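## Task

Take a loose grey peg and push it fully into a free hole of the yellow sulfur ball held by the opposite gripper, until it snaps in, without disturbing pegs that are already seated in that ball.

## Robot and tools

ROBOT. Two xArm6 arms, left_arm and right_arm, each ending in a two-finger parallel gripper. Nominal base of left_arm is near (-0.007, +0.353, 0) m and of right_arm near (-0.021, -0.381, 0) m, each yawed very slightly. The fingers point along the gripper's own +z and close along its x; the widest gap is 50 mm. end_effector_position is the point midway between the pads; fingertips extend 17.5 mm past it. A block protrudes about 10 cm toward the gripper's -y side and rotates with it, so mind it near the other arm and the ball.

FRAME. Everything is in the scene frame: origin at table-top height halfway between the nominal bases, +z up, +x out over the table, +y toward left_arm (arm names do not match image sides). Reported hand positions and orientations may be off by a few centimetres, more at long reach.

ROW LAYOUT. A row always has 18 numbers in [-1, 1], both arms even if one is idle: left dx, dy, dz, rx, ry, rz, gripper position, force_limit, speed, then the same nine for the right arm. The six pose numbers are offsets (not poses) from that arm's Hand target as it stood when the action or move began, along scene axes; 1.0 equals 0.6 m for dx..dz and 180 degrees for rx..rz, and rx, ry, rz form a single rotation vector turning about the Hand target point. Sending the same offset twice moves the arm twice. Six zeros re-request the current Hand target. Gripper numbers are absolute settings: position +1 fully open, about -0.65 pads meet, -1 to grip; force_limit -1/0/+1 gives roughly 20/102/185 N per pad; speed -1/0/+1 gives 20/85/150 mm/s. Both start at +1. To leave a gripper untouched, resend its previous three numbers, since 0 is a real command.

TOOLS.
- execute_actions(actions, cameras): actions is a list of actions; each action is a list of up to 15 rows, one per 1/30 s step; a shorter list repeats its final row. All rows of one action are measured from the action's starting Hand target. An empty list returns state and all camera images.
- move(target, speed, blend, blocking, cameras): target is one 18-number row or up to 15 such rows; every row is an offset from the same starting Hand targets. Paths are straight lines, ignore obstacles and the other arm, finish together, and are capped at 10 s. speed is m/s (0.002 to 1, default 0.25; rotation up to twice that in rad/s), one value or one per target. blend in m rounds corners; 0 stops at each. blocking=false returns after about 0.5 s while the move continues. Result adds a move: line, e.g. done, off_target, moving, held or fault, plus limits (paced = clipped, held = steps withheld). done means within 3 mm and 2 degrees; it says nothing about contact.
- wait(seconds 0 to 10), stop() to brake a move, zoom_image(camera cam_left_wrist or cam_right_wrist, region [x0,y0,x1,y1] pixels, max 504x504), clear_fault(arm), read_manual(section), finished_scene(scene 1 or 2) which is final.
Cameras: cam_left_wrist and cam_right_wrist, 672x504 each.

CONTROL. Each step the commanded pose is clipped to 70 mm and 16 degrees from the measured pose; Hand target reports the clipped command. Grippers often stop short; a further command, even zeros, re-requests the target, or add the missing distance as an offset. To end a push, command the target back beyond the gripper. A clearance check blocks commands bringing one arm too near the other (fingers excepted) but does not guarantee no contact.

RESULTS. end_effector_position (m), end_effector_quat_wxyz, velocities (m/s, rad/s). Joint velocities may read within noise. object_status: 0 moving, 1 blocked while opening, 2 blocked while closing (a grip), 3 reached the set position or pads met (likely empty). Any new position value resets it to 0 briefly. Opening in mm is about (250 - position_measured) x 0.202. force_limit and speed changes apply only with a position change of at least 0.01; to loosen a grip, open first. Joint torques include gravity and are noisy.

AVOID. Contact torque above a joint's limit (waist 43.3, shoulder 43.4, elbow 26.7, forearm roll 26.7, wrist pitch 14.4, wrist roll 15 N m) or a motor pinned at its limit for 1 s causes a torque fault; the arm stops until clear_fault. Motors heat when loaded, stretched or straining: MOTOR HOT at 65 °C, brakes for 30 to 60 s at 80 °C. Never squeeze the other arm's fingers or press the arms together; that can fail the scene. Do not drop objects, release moving parts, slam into things, or let anything leave the table. Loose items may be nudged occasionally. Faster motion gives harder impacts and more path error.

Each tool is called after ">>>" as name(argument=value, ...), one argument or row to a line, values as JSON.

## Session

>>> execute_actions(
  actions=[],
)

Scene clock: 0.00 s.
left_arm: end_effector_position=(+0.3709, -0.0188, +0.1348) position_measured=154 object_status=3 end_effector_quat_wxyz=(+0.589, +0.808, -0.006, -0.003) | right_arm: end_effector_position=(+0.3786, -0.3906, +0.2450) position_measured=3 object_status=3 end_effector_quat_wxyz=(+0.000, +0.716, +0.698, +0.000)
Joint positions: left_arm=[-0.392 0.265 -0.81 -1.746 1.101 3.365] | right_arm=[0 -0.265 -0.928 0 1.194 0.785]
Joint velocities: within noise
Joint torques (N m): no reading
Hand target: left_arm +0.3709, -0.0188, +0.1348; +0.589, +0.808, -0.006, -0.003 | right_arm +0.3786, -0.3906, +0.2450; +0.000, +0.716, +0.698, +0.000
Tool commands: left_gripper/position=-0.192157 left_gripper/force_limit=+1.0 left_gripper/speed=+1.0 right_gripper/position=+1.0 right_gripper/force_limit=+1.0 right_gripper/speed=+1.0

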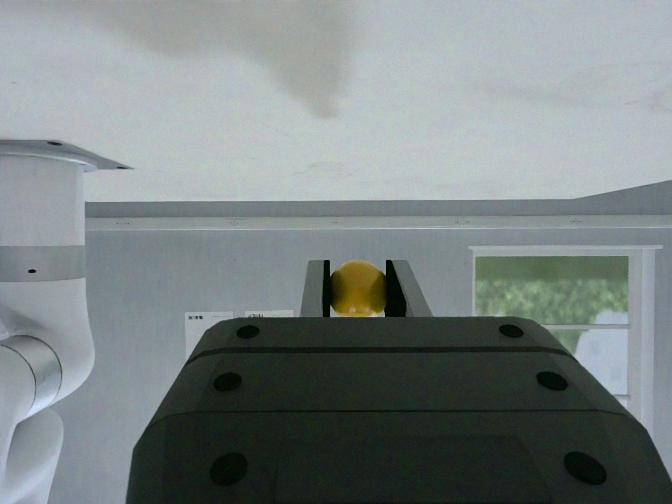

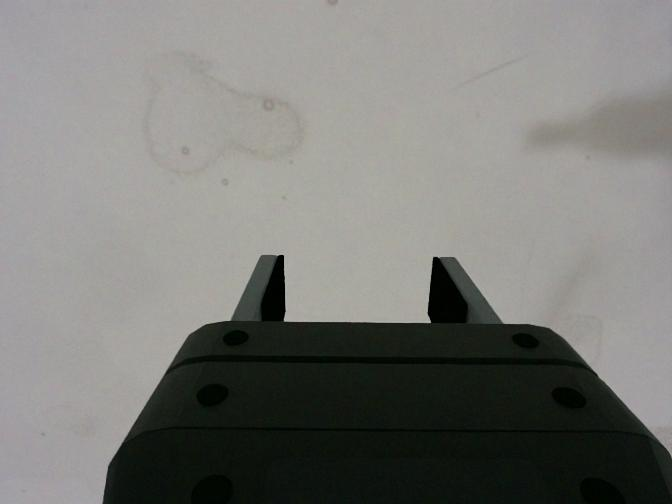

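>>> zoom_image(
  camera="cam_left_wrist",
  region=[290, 240, 430, 330],
)

>>> zoom_image(
  camera="cam_right_wrist",
  region=[100, 0, 600, 330],
)

Scaled by 3.600.

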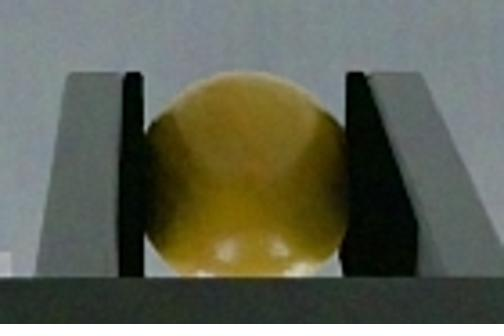

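Scaled by 1.008.

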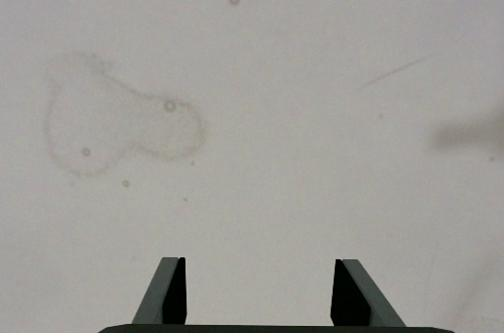

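>>> move(
  target=[0,0,0,0,0,0,-0.192157,1,1, 0.1,0.1,0.33,0,0,0,1,1,1],
  cameras=["cam_right_wrist"],
)

Scene clock: 10.87 s.
left_arm: end_effector_position=(+0.3709, -0.0188, +0.1348) position_measured=154 object_status=3 end_effector_quat_wxyz=(+0.589, +0.808, -0.006, -0.003) | right_arm: end_effector_position=(+0.4386, -0.3306, +0.4430) position_measured=3 object_status=3 end_effector_quat_wxyz=(+0.000, +0.716, +0.698, +0.000)
Joint positions: left_arm=[-0.392 0.265 -0.81 -1.746 1.101 3.365] | right_arm=[0.133 0.058 -1.852 0 1.795 0.919]
Joint torques (N m): left_arm=[0.74 -29.79 -18.65 -0.76 1.27 -0.09] | right_arm=[1.95 -17.13 -24.96 -0.62 -1 0.64]
Hand target: left_arm +0.3709, -0.0188, +0.1348; +0.589, +0.808, -0.006, -0.003 | right_arm +0.4386, -0.3306, +0.4430; +0.000, +0.716, +0.698, +0.000
Off the commanded pose: left_arm 0.000 m, 0 deg | right_arm 0.000 m, 0 deg.
move: done
Images, in order (width x height): cam_right_wrist 672x504.

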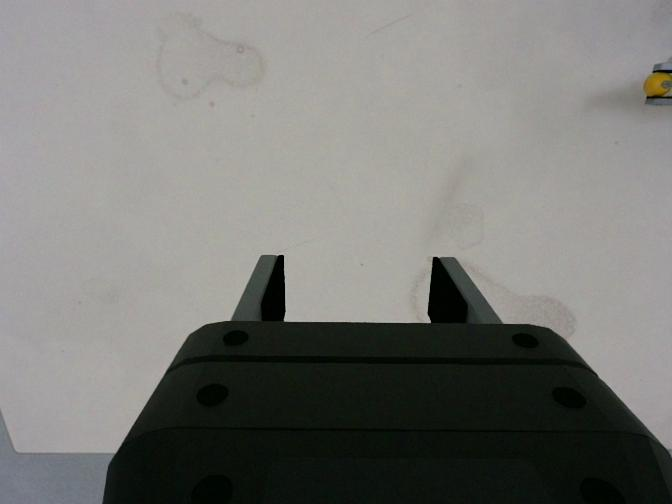

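>>> zoom_image(
  camera="cam_right_wrist",
  region=[592, 40, 672, 120],
)

>>> zoom_image(
  camera="cam_right_wrist",
  region=[400, 150, 600, 350],
)

Scaled by 6.300.

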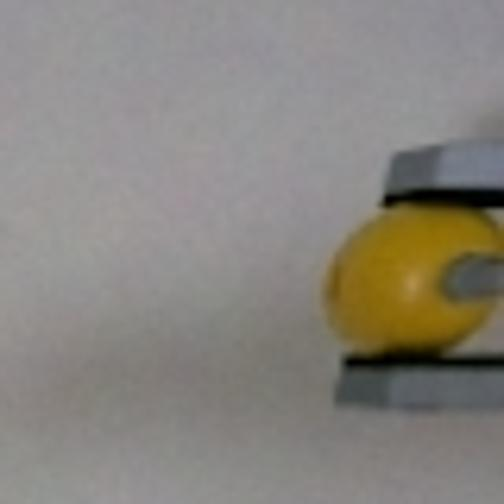

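Scaled by 2.520.

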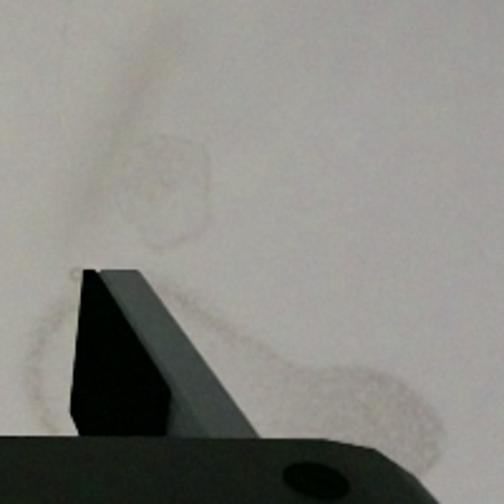

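>>> move(
  target=[0,0,0,0,0,0,-0.192157,1,1, 0,0.25,0,0,0,0,1,1,1],
  cameras=["cam_right_wrist"],
)

>>> zoom_image(
  camera="cam_right_wrist",
  region=[440, 20, 580, 140],
)

Scene clock: 15.23 s.
left_arm: end_effector_position=(+0.3709, -0.0188, +0.1348) position_measured=154 object_status=3 end_effector_quat_wxyz=(+0.589, +0.808, -0.006, -0.003) | right_arm: end_effector_position=(+0.4386, -0.1806, +0.4430) position_measured=3 object_status=3 end_effector_quat_wxyz=(+0.000, +0.716, +0.698, +0.000)
Joint positions: left_arm=[-0.392 0.265 -0.81 -1.746 1.101 3.365] | right_arm=[0.435 0.23 -2.077 0 1.846 1.22]
Joint torques (N m): left_arm=[1.26 -29.17 -18.67 -0.73 1.27 -0.13] | right_arm=[1.96 -19.91 -24.34 -0.56 -0.99 0.66]
Hand target: left_arm +0.3709, -0.0188, +0.1348; +0.589, +0.808, -0.006, -0.003 | right_arm +0.4386, -0.1806, +0.4430; +0.000, +0.716, +0.698, +0.000
Off the commanded pose: left_arm 0.000 m, 0 deg | right_arm 0.000 m, 0 deg.
move: done
Images, in order (width x height): cam_right_wrist 672x504.

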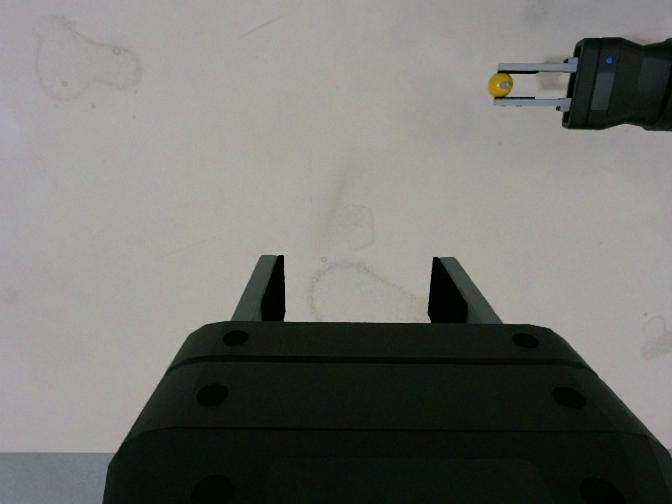

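Scaled by 3.600.

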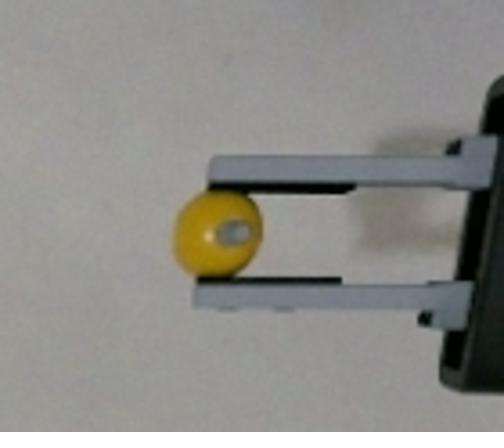

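>>> move(
  target=[0,0,0,0,0,0,-0.192157,1,1, -0.3,0.05,0.03,0,0,0,1,1,1],
  cameras=["cam_right_wrist"],
)

Scene clock: 20.33 s.
left_arm: end_effector_position=(+0.3709, -0.0188, +0.1348) position_measured=154 object_status=3 end_effector_quat_wxyz=(+0.589, +0.808, -0.006, -0.003) | right_arm: end_effector_position=(+0.2586, -0.1506, +0.4610) position_measured=3 object_status=3 end_effector_quat_wxyz=(+0.000, +0.716, +0.698, +0.000)
Joint positions: left_arm=[-0.392 0.265 -0.81 -1.746 1.101 3.365] | right_arm=[0.713 -0.273 -1.555 0 1.828 1.498]
Joint torques (N m): left_arm=[1.57 -28.83 -18.71 -0.92 1.22 -0.23] | right_arm=[1.81 -13.09 -22.71 -0.48 -1.05 0.62]
Hand target: left_arm +0.3709, -0.0188, +0.1348; +0.589, +0.808, -0.006, -0.003 | right_arm +0.2586, -0.1506, +0.4610; +0.000, +0.716, +0.698, +0.000
Off the commanded pose: left_arm 0.000 m, 0 deg | right_arm 0.000 m, 0 deg.
move: done
Images, in order (width x height): cam_right_wrist 672x504.

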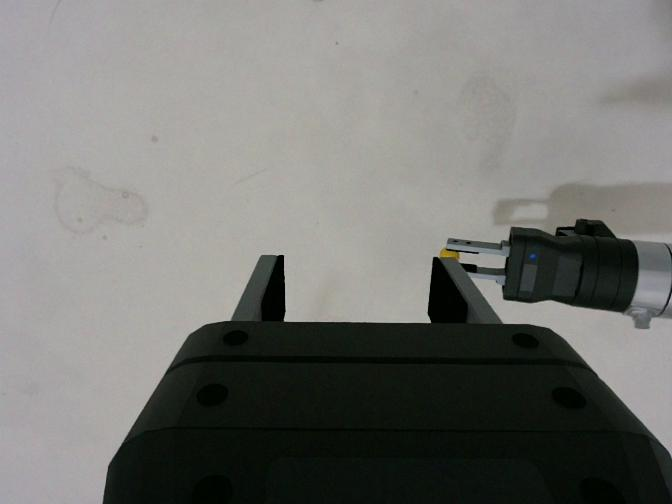

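>>> zoom_image(
  camera="cam_right_wrist",
  region=[0, 0, 340, 255],
)

>>> zoom_image(
  camera="cam_right_wrist",
  region=[336, 0, 672, 252],
)

>>> zoom_image(
  camera="cam_right_wrist",
  region=[440, 250, 672, 424],
)

>>> zoom_image(
  camera="cam_right_wrist",
  region=[0, 220, 340, 475],
)

Scaled by 1.482.

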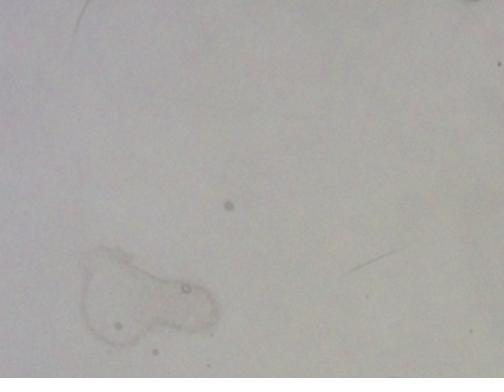

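Scaled by 1.500.

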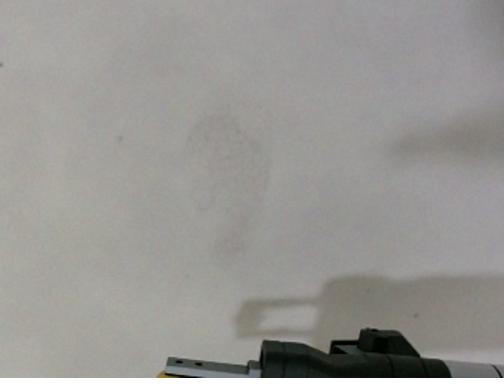

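Scaled by 2.172.

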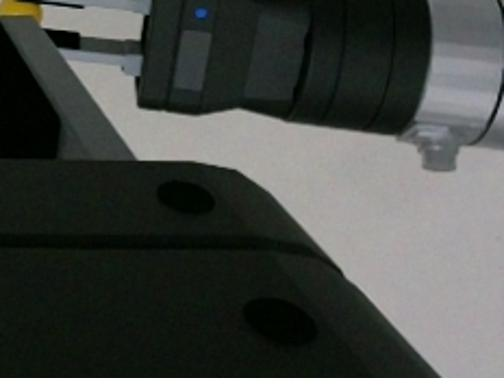

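Scaled by 1.482.

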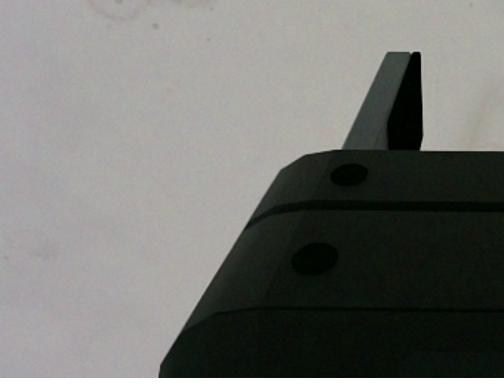

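>>> move(
  target=[0,0,0,0,0,0,-0.192157,1,1, 0.3,0,0.03,0.22,0,0,1,1,1],
  cameras=["cam_right_wrist"],
)

Scene clock: 27.10 s.
left_arm: end_effector_position=(+0.3709, -0.0188, +0.1348) position_measured=154 object_status=3 end_effector_quat_wxyz=(+0.589, +0.808, -0.006, -0.003) | right_arm: end_effector_position=(+0.4386, -0.1506, +0.4790) position_measured=3 object_status=3 end_effector_quat_wxyz=(-0.242, +0.673, +0.657, +0.237)
Joint positions: left_arm=[-0.392 0.265 -0.81 -1.746 1.101 3.365] | right_arm=[0.169 0.016 -1.705 0.683 1.57 0.996]
Joint torques (N m): left_arm=[1.56 -28.83 -18.66 -0.84 1.24 -0.24] | right_arm=[-1.55 -17.24 -26.35 1.69 -0.84 -0.69]
Hand target: left_arm +0.3709, -0.0188, +0.1348; +0.589, +0.808, -0.006, -0.003 | right_arm +0.4386, -0.1506, +0.4790; -0.242, +0.673, +0.657, +0.237
Off the commanded pose: left_arm 0.000 m, 0 deg | right_arm 0.000 m, 0 deg.
move: done
Images, in order (width x height): cam_right_wrist 672x504.

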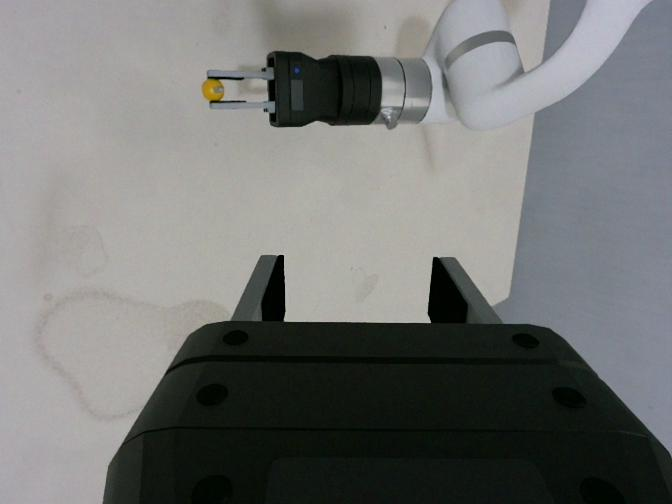

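>>> zoom_image(
  camera="cam_right_wrist",
  region=[180, 0, 550, 280],
)

>>> zoom_image(
  camera="cam_right_wrist",
  region=[180, 110, 520, 330],
)

Scaled by 1.362.

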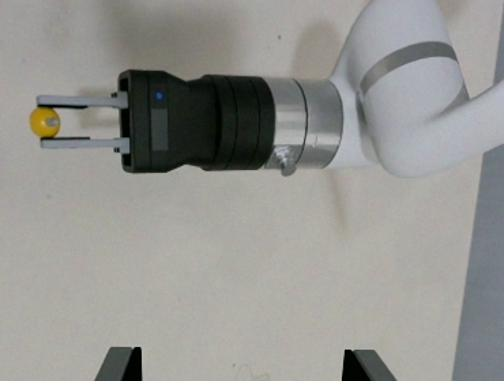

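Scaled by 1.482.

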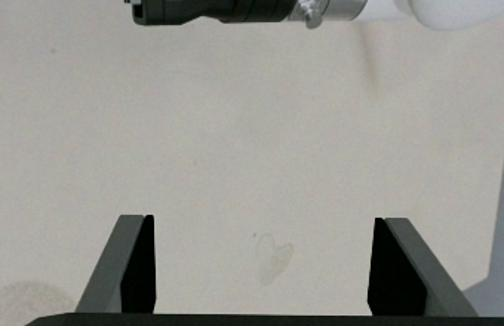

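>>> move(
  target=[0,0,0,0,0,0,-0.192157,1,1, -0.25,-0.35,0,-0.35,0,0,1,1,1],
  cameras=["cam_right_wrist"],
)

Scene clock: 35.17 s.
left_arm: end_effector_position=(+0.3709, -0.0188, +0.1348) position_measured=154 object_status=3 end_effector_quat_wxyz=(+0.589, +0.808, -0.006, -0.003) | right_arm: end_effector_position=(+0.2886, -0.3606, +0.4790) position_measured=3 object_status=3 end_effector_quat_wxyz=(+0.145, +0.701, +0.684, -0.142)
Joint positions: left_arm=[-0.392 0.265 -0.81 -1.746 1.101 3.365] | right_arm=[0.437 -0.356 -1.498 -0.41 1.992 1.079]
Joint torques (N m): left_arm=[1.56 -28.69 -18.74 -0.91 1.28 -0.16] | right_arm=[2.13 -10.61 -21.74 -1.57 -0.62 0.63]
Hand target: left_arm +0.3709, -0.0188, +0.1348; +0.589, +0.808, -0.006, -0.003 | right_arm +0.2886, -0.3606, +0.4790; +0.145, +0.701, +0.684, -0.142
Off the commanded pose: left_arm 0.000 m, 0 deg | right_arm 0.000 m, 0 deg.
move: done
Images, in order (width x height): cam_right_wrist 672x504.

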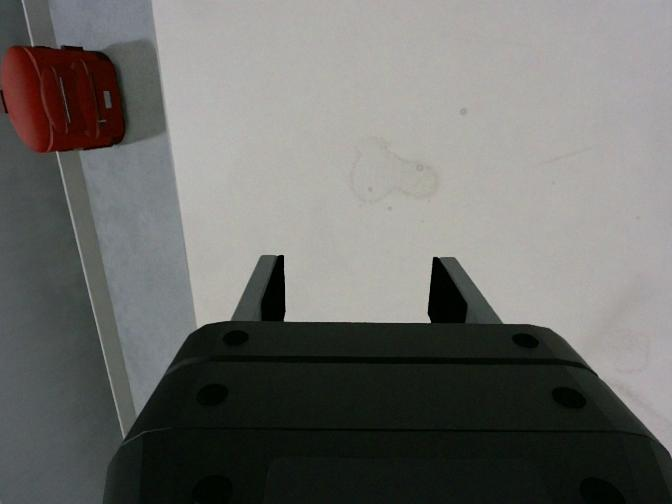

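>>> move(
  target=[0,0,0,0,0,0,-0.192157,1,1, 0.28,0.42,-0.23,0.29,0,0,1,1,1],
  cameras=["cam_right_wrist"],
)

Scene clock: 39.63 s.
left_arm: end_effector_position=(+0.3709, -0.0188, +0.1348) position_measured=154 object_status=3 end_effector_quat_wxyz=(+0.589, +0.808, -0.006, -0.003) | right_arm: end_effector_position=(+0.4566, -0.1086, +0.3410) position_measured=3 object_status=3 end_effector_quat_wxyz=(-0.178, +0.693, +0.676, +0.174)
Joint positions: left_arm=[-0.392 0.265 -0.81 -1.746 1.101 3.365] | right_arm=[0.349 0.075 -1.457 0.502 1.25 1.005]
Joint torques (N m): left_arm=[1.53 -28.89 -18.75 -0.78 1.29 -0.21] | right_arm=[1.93 -19.69 -28.22 0.76 -1.74 -0.6]
Hand target: left_arm +0.3709, -0.0188, +0.1348; +0.589, +0.808, -0.006, -0.003 | right_arm +0.4566, -0.1086, +0.3410; -0.178, +0.693, +0.676, +0.174
Off the commanded pose: left_arm 0.000 m, 0 deg | right_arm 0.000 m, 0 deg.
move: done
Images, in order (width x height): cam_right_wrist 672x504.

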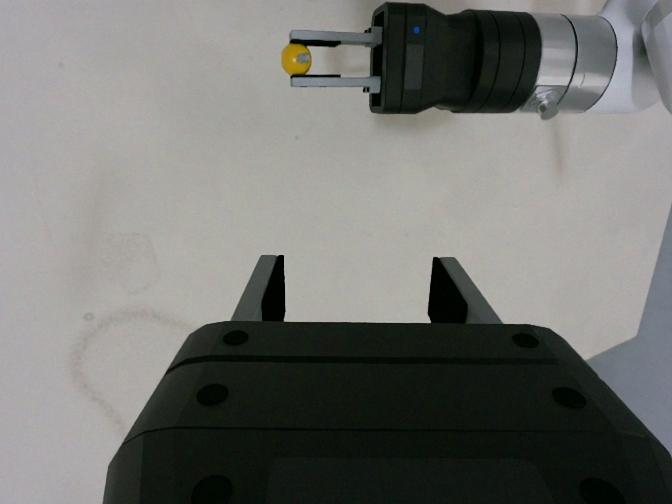

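>>> zoom_image(
  camera="cam_right_wrist",
  region=[260, 20, 340, 100],
)

>>> zoom_image(
  camera="cam_right_wrist",
  region=[340, 0, 672, 250],
)

Scaled by 6.300.

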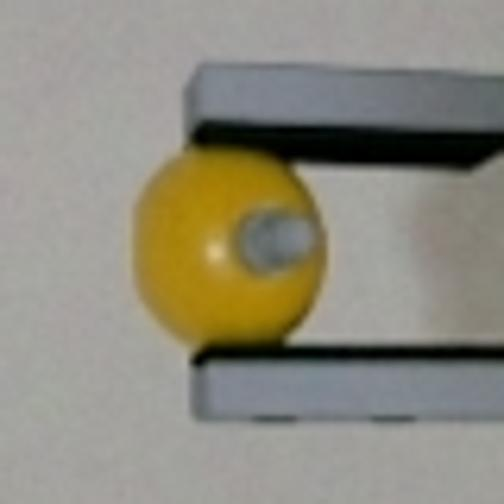

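Scaled by 1.518.

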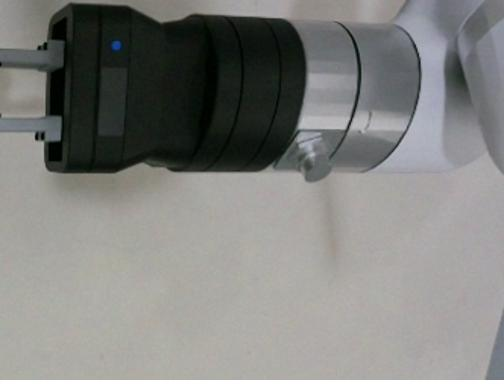

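>>> execute_actions(
  actions=[],
  cameras=["cam_left_wrist"],
)

>>> zoom_image(
  camera="cam_left_wrist",
  region=[0, 0, 336, 252],
)

>>> zoom_image(
  camera="cam_left_wrist",
  region=[336, 0, 672, 252],
)

Scene clock: 45.90 s.
left_arm: end_effector_position=(+0.3709, -0.0188, +0.1348) position_measured=154 object_status=3 end_effector_quat_wxyz=(+0.589, +0.808, -0.006, -0.003) | right_arm: end_effector_position=(+0.4566, -0.1086, +0.3410) position_measured=3 object_status=3 end_effector_quat_wxyz=(-0.178, +0.693, +0.676, +0.174)
Joint positions: left_arm=[-0.392 0.265 -0.81 -1.746 1.101 3.365] | right_arm=[0.349 0.075 -1.457 0.502 1.25 1.005]
Joint velocities: within noise
Joint torques (N m): left_arm=[1.67 -28.78 -18.81 -0.75 1.3 -0.19] | right_arm=[2.03 -19.33 -27.25 0.88 -1.56 -0.64]
Hand target: left_arm +0.3709, -0.0188, +0.1348; +0.589, +0.808, -0.006, -0.003 | right_arm +0.4566, -0.1086, +0.3410; -0.178, +0.693, +0.676, +0.174
Tool commands: left_gripper/position=-0.192157 left_gripper/force_limit=+1.0 left_gripper/speed=+1.0 right_gripper/position=+1.0 right_gripper/force_limit=+1.0 right_gripper/speed=+1.0
Off the commanded pose: left_arm 0.000 m, 0 deg | right_arm 0.000 m, 0 deg.
Images, in order (width x height): cam_left_wrist 672x504.

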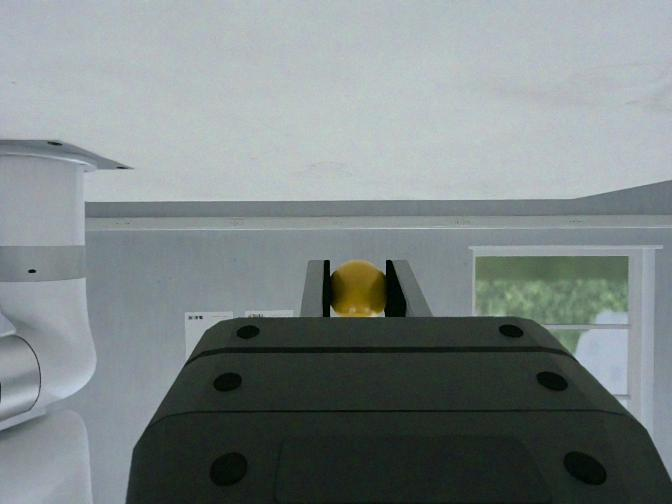

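Scaled by 1.500.

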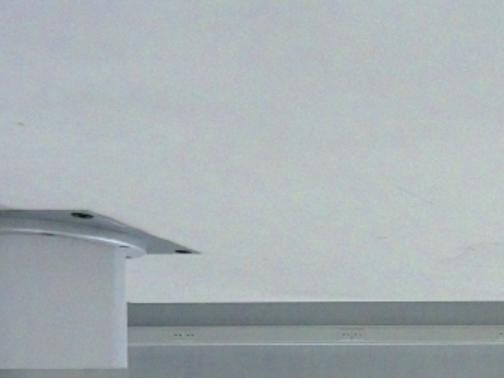

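Scaled by 1.500.

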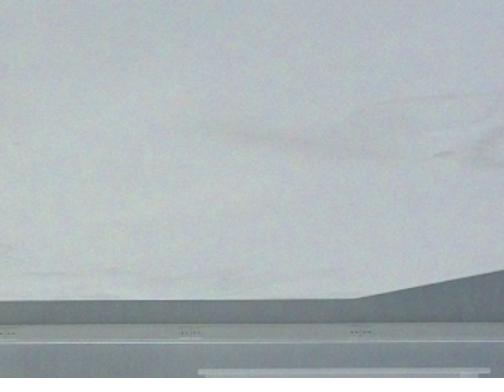

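>>> move(
  target=[0,0.25,0.53,0.5,0,0,-0.192157,1,1, -0.2,-0.5,0,-0.11,0,0,1,1,1],
  cameras=["cam_left_wrist"],
)

Scene clock: 54.07 s.
left_arm: end_effector_position=(+0.3709, +0.1312, +0.4528) position_measured=154 object_status=3 end_effector_quat_wxyz=(-0.156, +0.988, -0.003, -0.006) | right_arm: end_effector_position=(+0.3366, -0.4086, +0.3410) position_measured=3 object_status=3 end_effector_quat_wxyz=(-0.056, +0.713, +0.696, +0.055)
Joint positions: left_arm=[-0.672 0.187 -2.054 0.264 2.063 1.776] | right_arm=[-0.161 -0.394 -1.087 0.155 1.511 0.613]
Joint torques (N m): left_arm=[-1.49 -28.1 -22.01 1.13 -1.05 0.31] | right_arm=[-1.66 -12 -25.58 -0.27 -0.89 -0.62]
Hand target: left_arm +0.3709, +0.1312, +0.4528; -0.156, +0.988, -0.003, -0.006 | right_arm +0.3366, -0.4086, +0.3410; -0.056, +0.713, +0.696, +0.055
Off the commanded pose: left_arm 0.000 m, 0 deg | right_arm 0.000 m, 0 deg.
move: done
Images, in order (width x height): cam_left_wrist 672x504.

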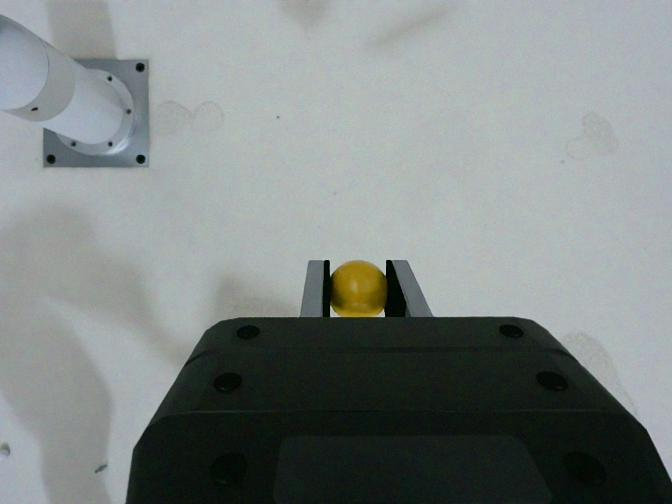

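>>> zoom_image(
  camera="cam_left_wrist",
  region=[0, 404, 134, 504],
)

>>> zoom_image(
  camera="cam_left_wrist",
  region=[310, 250, 410, 325],
)

Scaled by 3.761.

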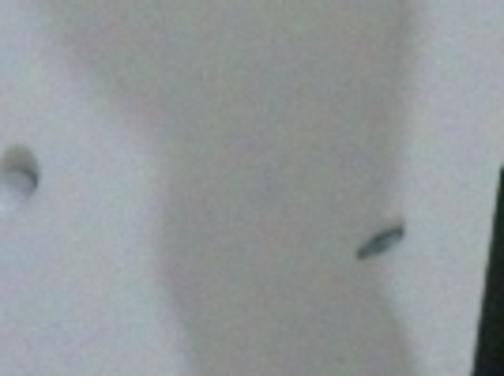

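Scaled by 5.040.

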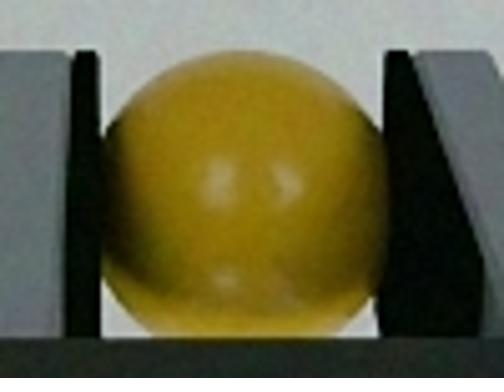

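>>> move(
  target=[0,0,0,0,0,0,-0.192157,1,1, -0.15,0.4,0.03,0.05,0.17,0,1,1,1],
  cameras=["cam_right_wrist"],
)

Scene clock: 63.73 s.
left_arm: end_effector_position=(+0.3709, +0.1312, +0.4528) position_measured=154 object_status=3 end_effector_quat_wxyz=(-0.156, +0.988, -0.003, -0.006) | right_arm: end_effector_position=(+0.2466, -0.1686, +0.3590) position_measured=3 object_status=3 end_effector_quat_wxyz=(-0.293, +0.696, +0.650, -0.081)
Joint positions: left_arm=[-0.672 0.187 -2.054 0.264 2.063 1.776] | right_arm=[0.33 -0.194 -1.266 0.473 1.863 1.203]
Joint torques (N m): left_arm=[-1.61 -28.11 -22.01 1.01 -1.01 0.33] | right_arm=[2.08 -13.35 -25.92 1.38 -0.41 0.68]
Hand target: left_arm +0.3709, +0.1312, +0.4528; -0.156, +0.988, -0.003, -0.006 | right_arm +0.2466, -0.1686, +0.3590; -0.293, +0.696, +0.650, -0.081
Off the commanded pose: left_arm 0.000 m, 0 deg | right_arm 0.000 m, 0 deg.
move: done
Images, in order (width x height): cam_right_wrist 672x504.

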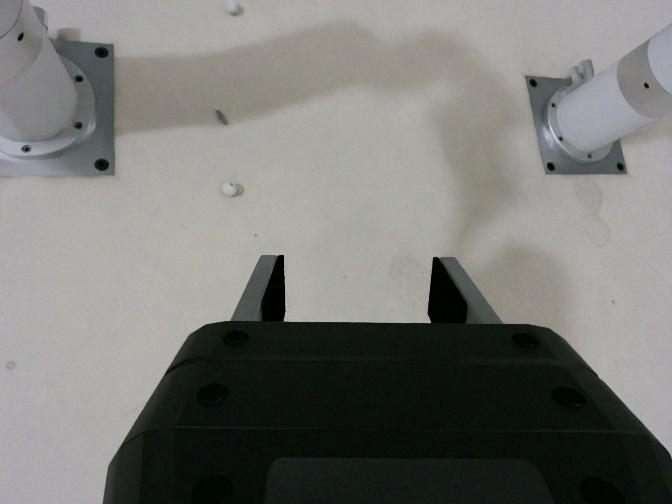

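>>> zoom_image(
  camera="cam_right_wrist",
  region=[180, 0, 280, 75],
)

>>> zoom_image(
  camera="cam_right_wrist",
  region=[190, 80, 290, 210],
)

>>> zoom_image(
  camera="cam_right_wrist",
  region=[196, 98, 246, 138],
)

Scaled by 5.040.

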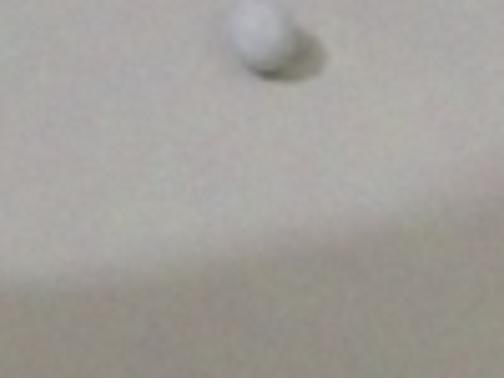

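Scaled by 3.877.

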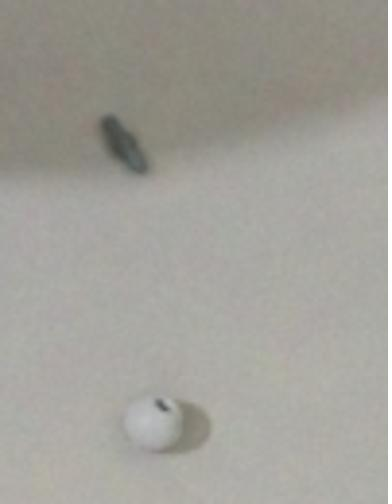

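Scaled by 10.080.

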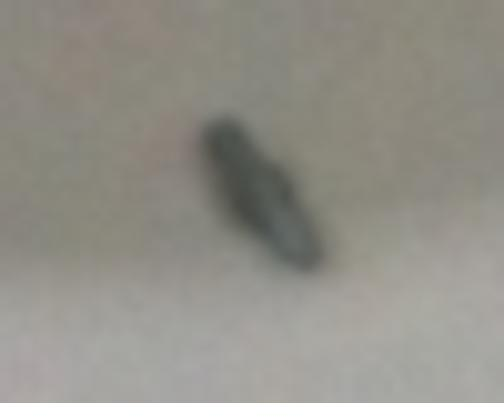

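>>> move(
  target=[0,0,0,0,0,0,-0.192157,1,1, -0.211,0.031,-0.098,-0.083,-0.029,0.208,1,1,1],
  cameras=["cam_right_wrist"],
)

Scene clock: 93.33 s.
left_arm: end_effector_position=(+0.3709, +0.1312, +0.4528) position_measured=154 object_status=3 end_effector_quat_wxyz=(-0.156, +0.988, -0.003, -0.006) | right_arm: end_effector_position=(+0.1200, -0.1500, +0.3002) position_measured=3 object_status=3 end_effector_quat_wxyz=(-0.131, +0.486, +0.835, -0.222)
Joint positions: left_arm=[-0.672 0.187 -2.054 0.264 2.063 1.776] | right_arm=[0.875 -0.293 -1.065 0.173 1.85 1.125]
Joint torques (N m): left_arm=[-1.74 -28.02 -21.79 1.1 -1.01 0.28] | right_arm=[2.15 -13.13 -24 -0.16 -0.63 0.66]
Hand target: left_arm +0.3709, +0.1312, +0.4528; -0.156, +0.988, -0.003, -0.006 | right_arm +0.1200, -0.1500, +0.3002; -0.131, +0.486, +0.835, -0.222
Off the commanded pose: left_arm 0.000 m, 0 deg | right_arm 0.000 m, 0 deg.
move: done
Images, in order (width x height): cam_right_wrist 672x504.

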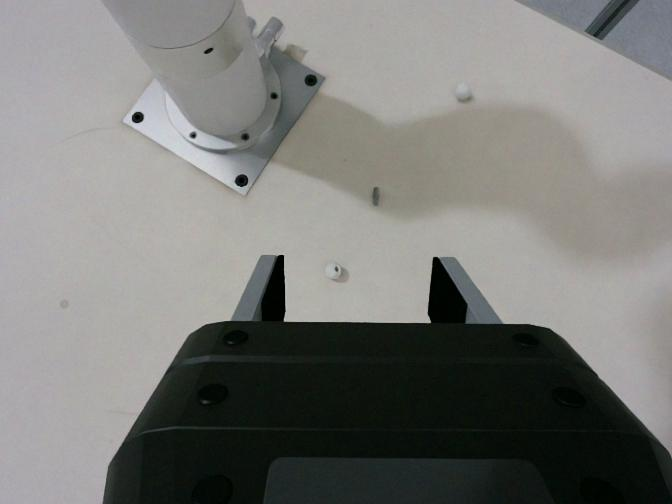

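>>> zoom_image(
  camera="cam_right_wrist",
  region=[355, 176, 395, 216],
)

>>> zoom_image(
  camera="cam_right_wrist",
  region=[310, 250, 360, 290],
)

Scaled by 12.600.

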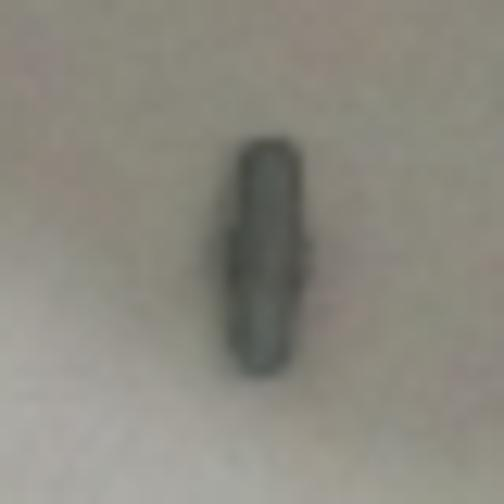

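Scaled by 10.080.

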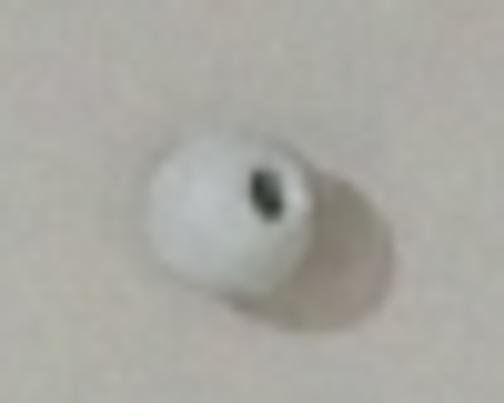

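>>> move(
  target=[0,0,0,0,0,0,-0.192157,1,1, -0.197,-0.052,-0.35,0.083,-0.1445,-0.0167,1,1,1],
  cameras=["cam_right_wrist"],
  speed=0.2,
)

Scene clock: 111.13 s.
left_arm: end_effector_position=(+0.3709, +0.1312, +0.4528) position_measured=154 object_status=3 end_effector_quat_wxyz=(-0.156, +0.988, -0.003, -0.006) | right_arm: end_effector_position=(+0.0018, -0.1812, +0.0902) position_measured=3 object_status=3 end_effector_quat_wxyz=(-0.007, +0.524, +0.852, +0.006)
Joint positions: left_arm=[-0.672 0.187 -2.054 0.264 2.063 1.776] | right_arm=[1.472 -0.988 -0.003 0.01 0.975 1.758]
Joint torques (N m): left_arm=[-1.49 -27.9 -21.58 1.1 -1.03 0.41] | right_arm=[1.89 -0.05 -25.09 -0.51 -1.83 0.64]
Hand target: left_arm +0.3709, +0.1312, +0.4528; -0.156, +0.988, -0.003, -0.006 | right_arm +0.0018, -0.1812, +0.0902; -0.007, +0.524, +0.852, +0.006
Off the commanded pose: left_arm 0.000 m, 0 deg | right_arm 0.000 m, 0 deg.
move: done
Images, in order (width x height): cam_right_wrist 672x504.

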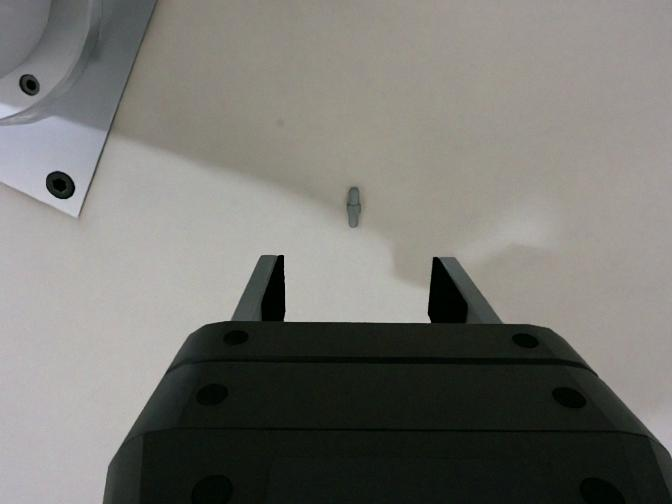

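>>> zoom_image(
  camera="cam_right_wrist",
  region=[323, 177, 383, 237],
)

Scaled by 8.400.

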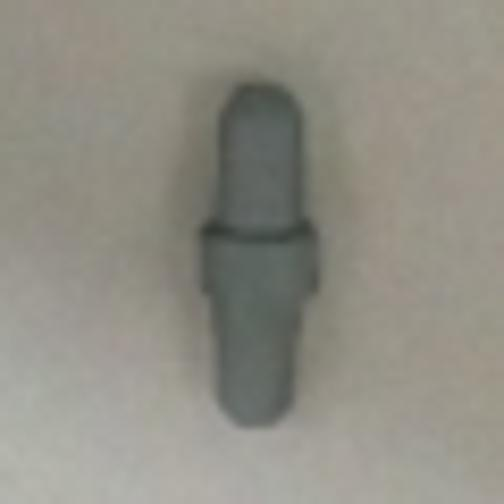

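>>> move(
  target=[0,0,0,0,0,0,-0.192157,1,1, 0.0045,0.0032,-0.075,0,0,0,1,1,1],
  cameras=["cam_right_wrist"],
  speed=0.15,
)

>>> zoom_image(
  camera="cam_right_wrist",
  region=[286, 190, 426, 320],
)

Scene clock: 117.90 s.
left_arm: end_effector_position=(+0.3709, +0.1312, +0.4528) position_measured=154 object_status=3 end_effector_quat_wxyz=(-0.156, +0.988, -0.003, -0.006) | right_arm: end_effector_position=(+0.0045, -0.1793, +0.0452) position_measured=3 object_status=3 end_effector_quat_wxyz=(-0.007, +0.524, +0.852, +0.006)
Joint positions: left_arm=[-0.672 0.187 -2.054 0.264 2.063 1.776] | right_arm=[1.461 -0.771 0.056 0.013 0.699 1.743]
Joint torques (N m): left_arm=[-1.45 -28.16 -21.49 1.04 -0.96 0.33] | right_arm=[-1.84 -1.56 -23.99 0.33 -1.81 -0.68]
Hand target: left_arm +0.3709, +0.1312, +0.4528; -0.156, +0.988, -0.003, -0.006 | right_arm +0.0045, -0.1793, +0.0452; -0.007, +0.524, +0.852, +0.006
Off the commanded pose: left_arm 0.000 m, 0 deg | right_arm 0.000 m, 0 deg.
move: done
Images, in order (width x height): cam_right_wrist 672x504.

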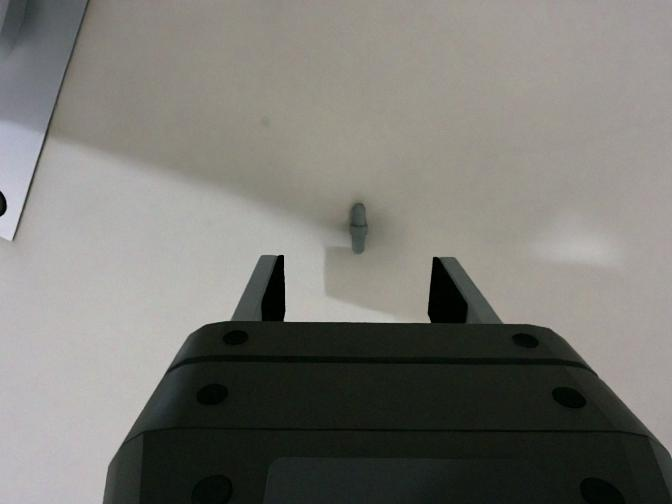

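Scaled by 3.600.

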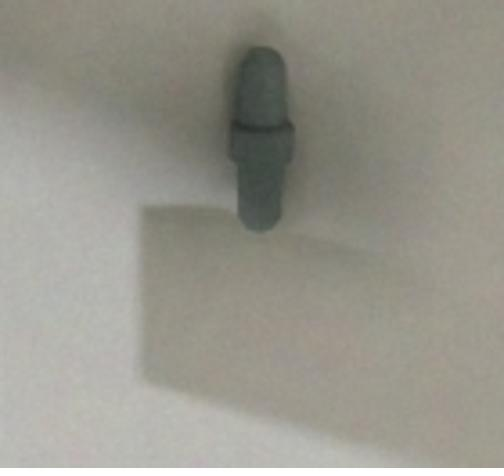

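>>> move(
  target=[0,0,0,0,0,0,-0.192157,1,1, 0.0022,0.0012,-0.0428,0,0,0,1,1,1],
  cameras=["cam_right_wrist"],
  speed=0.06,
)

>>> zoom_image(
  camera="cam_right_wrist",
  region=[260, 210, 460, 330],
)

Scene clock: 122.43 s.
left_arm: end_effector_position=(+0.3709, +0.1312, +0.4528) position_measured=154 object_status=3 end_effector_quat_wxyz=(-0.156, +0.988, -0.003, -0.006) | right_arm: end_effector_position=(+0.0058, -0.1786, +0.0195) position_measured=3 object_status=3 end_effector_quat_wxyz=(-0.007, +0.524, +0.852, +0.006)
Joint positions: left_arm=[-0.672 0.187 -2.054 0.264 2.063 1.776] | right_arm=[1.457 -0.59 0.069 0.018 0.505 1.734]
Joint torques (N m): left_arm=[-1.46 -28.08 -21.29 1.12 -0.95 0.31] | right_arm=[-0.4 -2.71 -21.12 0.33 -1.81 -0.76]
Hand target: left_arm +0.3709, +0.1312, +0.4528; -0.156, +0.988, -0.003, -0.006 | right_arm +0.0058, -0.1786, +0.0195; -0.007, +0.524, +0.852, +0.006
Off the commanded pose: left_arm 0.000 m, 0 deg | right_arm 0.000 m, 0 deg.
move: done
Images, in order (width x height): cam_right_wrist 672x504.

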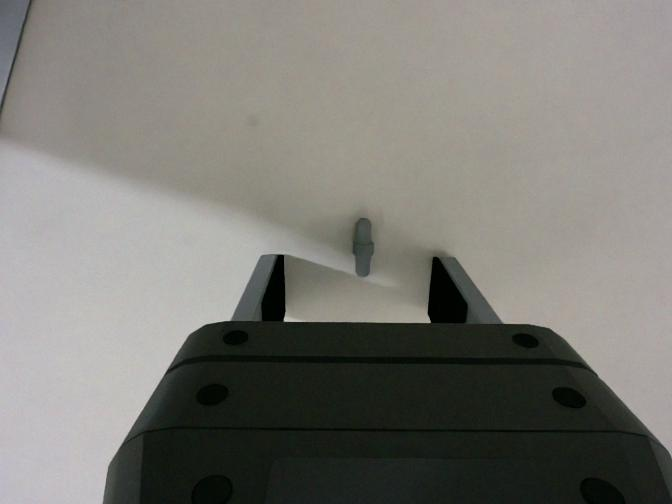

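Scaled by 2.520.

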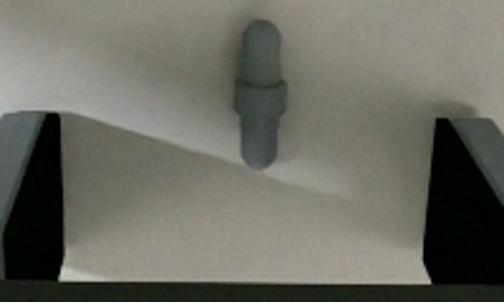

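>>> move(
  target=[
    [0,0,0,0,0,0,-0.192157,1,1, -0.0012,0.0022,-0.002,0,0,0,1,1,1],
    [0,0,0,0,0,0,-0.192157,1,1, -0.0012,0.0022,-0.002,0,0,0,-1,0,-0.5],
  ],
  cameras=["cam_right_wrist"],
  speed=0.03,
)

>>> zoom_image(
  camera="cam_right_wrist",
  region=[260, 210, 460, 330],
)

Scene clock: 127.43 s.
left_arm: end_effector_position=(+0.3709, +0.1312, +0.4528) position_measured=154 object_status=3 end_effector_quat_wxyz=(-0.156, +0.988, -0.003, -0.006) | right_arm: end_effector_position=(+0.0051, -0.1772, +0.0183) position_measured=239 object_status=2 end_effector_quat_wxyz=(-0.007, +0.524, +0.852, +0.006)
Joint positions: left_arm=[-0.672 0.187 -2.054 0.264 2.063 1.776] | right_arm=[1.462 -0.572 0.064 0.018 0.492 1.738]
Joint torques (N m): left_arm=[-1.5 -28.08 -21.17 1.06 -0.99 0.28] | right_arm=[2.08 -3.24 -20.64 0.02 -1.75 0.63]
Hand target: left_arm +0.3709, +0.1312, +0.4528; -0.156, +0.988, -0.003, -0.006 | right_arm +0.0051, -0.1772, +0.0183; -0.007, +0.524, +0.852, +0.006
Off the commanded pose: left_arm 0.000 m, 0 deg | right_arm 0.000 m, 0 deg.
move: done
Images, in order (width x height): cam_right_wrist 672x504.

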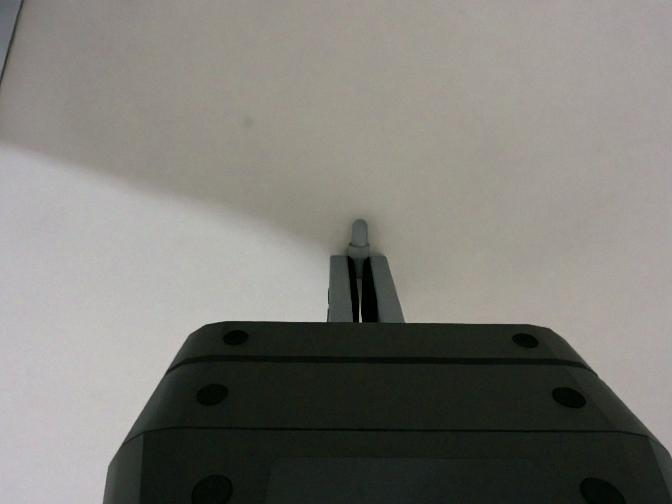

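Scaled by 2.520.

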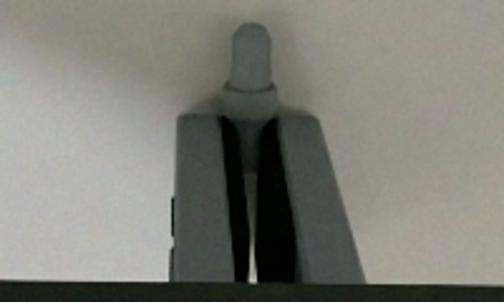

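>>> move(
  target=[
    [0,0,0,0,0,0,-0.192157,1,1, 0.05,0.05,0.25,0,0,0,-1,0,-0.5],
    [0,0,0,0,0,0,-0.192157,1,1, 0.45,-0.2,0.45,0,0,-0.6494,-1,0,-0.5],
  ],
  cameras=["cam_right_wrist"],
  speed=0.25,
  blend=0.03,
)

>>> zoom_image(
  camera="cam_right_wrist",
  region=[310, 200, 410, 330],
)

Scene clock: 141.50 s.
left_arm: end_effector_position=(+0.3709, +0.1312, +0.4528) position_measured=154 object_status=3 end_effector_quat_wxyz=(-0.156, +0.988, -0.003, -0.006) | right_arm: end_effector_position=(+0.2751, -0.2972, +0.2883) position_measured=239 object_status=2 end_effector_quat_wxyz=(+0.001, +1.000, +0.000, +0.009)
Joint positions: left_arm=[-0.672 0.187 -2.054 0.264 2.063 1.776] | right_arm=[0.305 -0.626 -0.764 -0.007 1.373 2.639]
Joint torques (N m): left_arm=[-1.2 -28.05 -21.07 1.12 -1.03 0.33] | right_arm=[-1.83 -6.22 -27.67 -0.68 -1.13 0.7]
Hand target: left_arm +0.3709, +0.1312, +0.4528; -0.156, +0.988, -0.003, -0.006 | right_arm +0.2751, -0.2972, +0.2883; +0.001, +1.000, +0.000, +0.009
Off the commanded pose: left_arm 0.000 m, 0 deg | right_arm 0.000 m, 0 deg.
move: done
Images, in order (width x height): cam_right_wrist 672x504.

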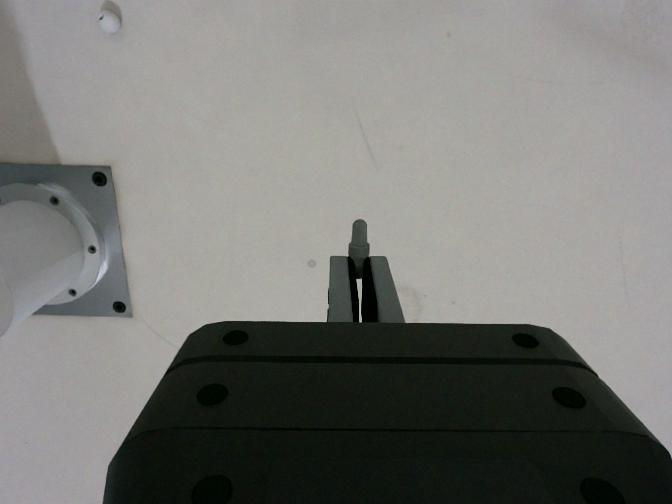

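Scaled by 3.877.

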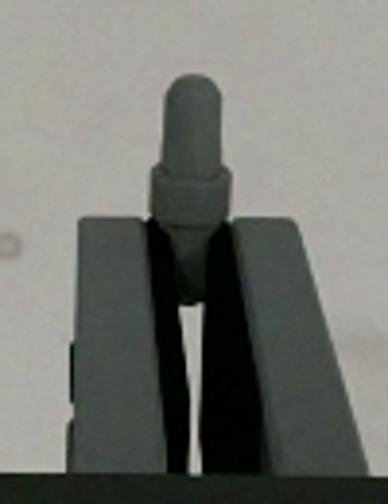

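>>> move(
  target=[0,-0.135,-0.255,-0.6,0,0,-0.192157,1,1, 0.158,0.045,0.12,0.39,0,0,-1,0,-0.5],
  cameras=["all"],
  speed=0.3,
)

Scene clock: 150.57 s.
left_arm: end_effector_position=(+0.3709, +0.0502, +0.2998) position_measured=154 object_status=3 end_effector_quat_wxyz=(+0.708, +0.706, -0.007, -0.001) | right_arm: end_effector_position=(+0.3699, -0.2702, +0.3603) position_measured=239 object_status=2 end_effector_quat_wxyz=(-0.574, +0.819, -0.006, +0.007)
Joint positions: left_arm=[-0.121 -0.04 -0.709 -1.665 1.486 3.19] | right_arm=[-0.323 -0.193 -0.945 1.115 1.704 1.829]
Joint torques (N m): left_arm=[2.52 -22.38 -22.66 -1.72 2.67 0.4] | right_arm=[-1.75 -13.13 -26.1 2.12 0.98 -0.75]
Hand target: left_arm +0.3709, +0.0502, +0.2998; +0.708, +0.706, -0.007, -0.001 | right_arm +0.3699, -0.2702, +0.3603; -0.574, +0.819, -0.006, +0.007
Off the commanded pose: left_arm 0.000 m, 0 deg | right_arm 0.000 m, 0 deg.
move: done

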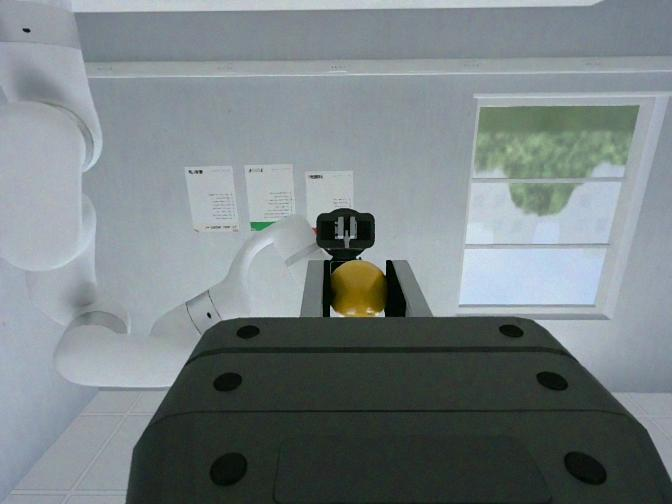

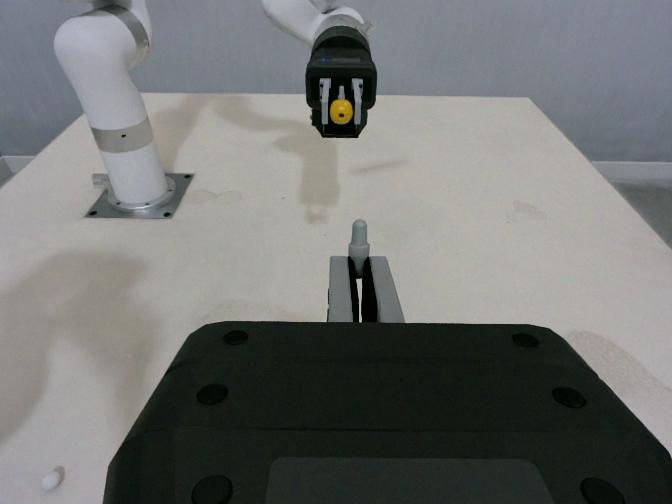

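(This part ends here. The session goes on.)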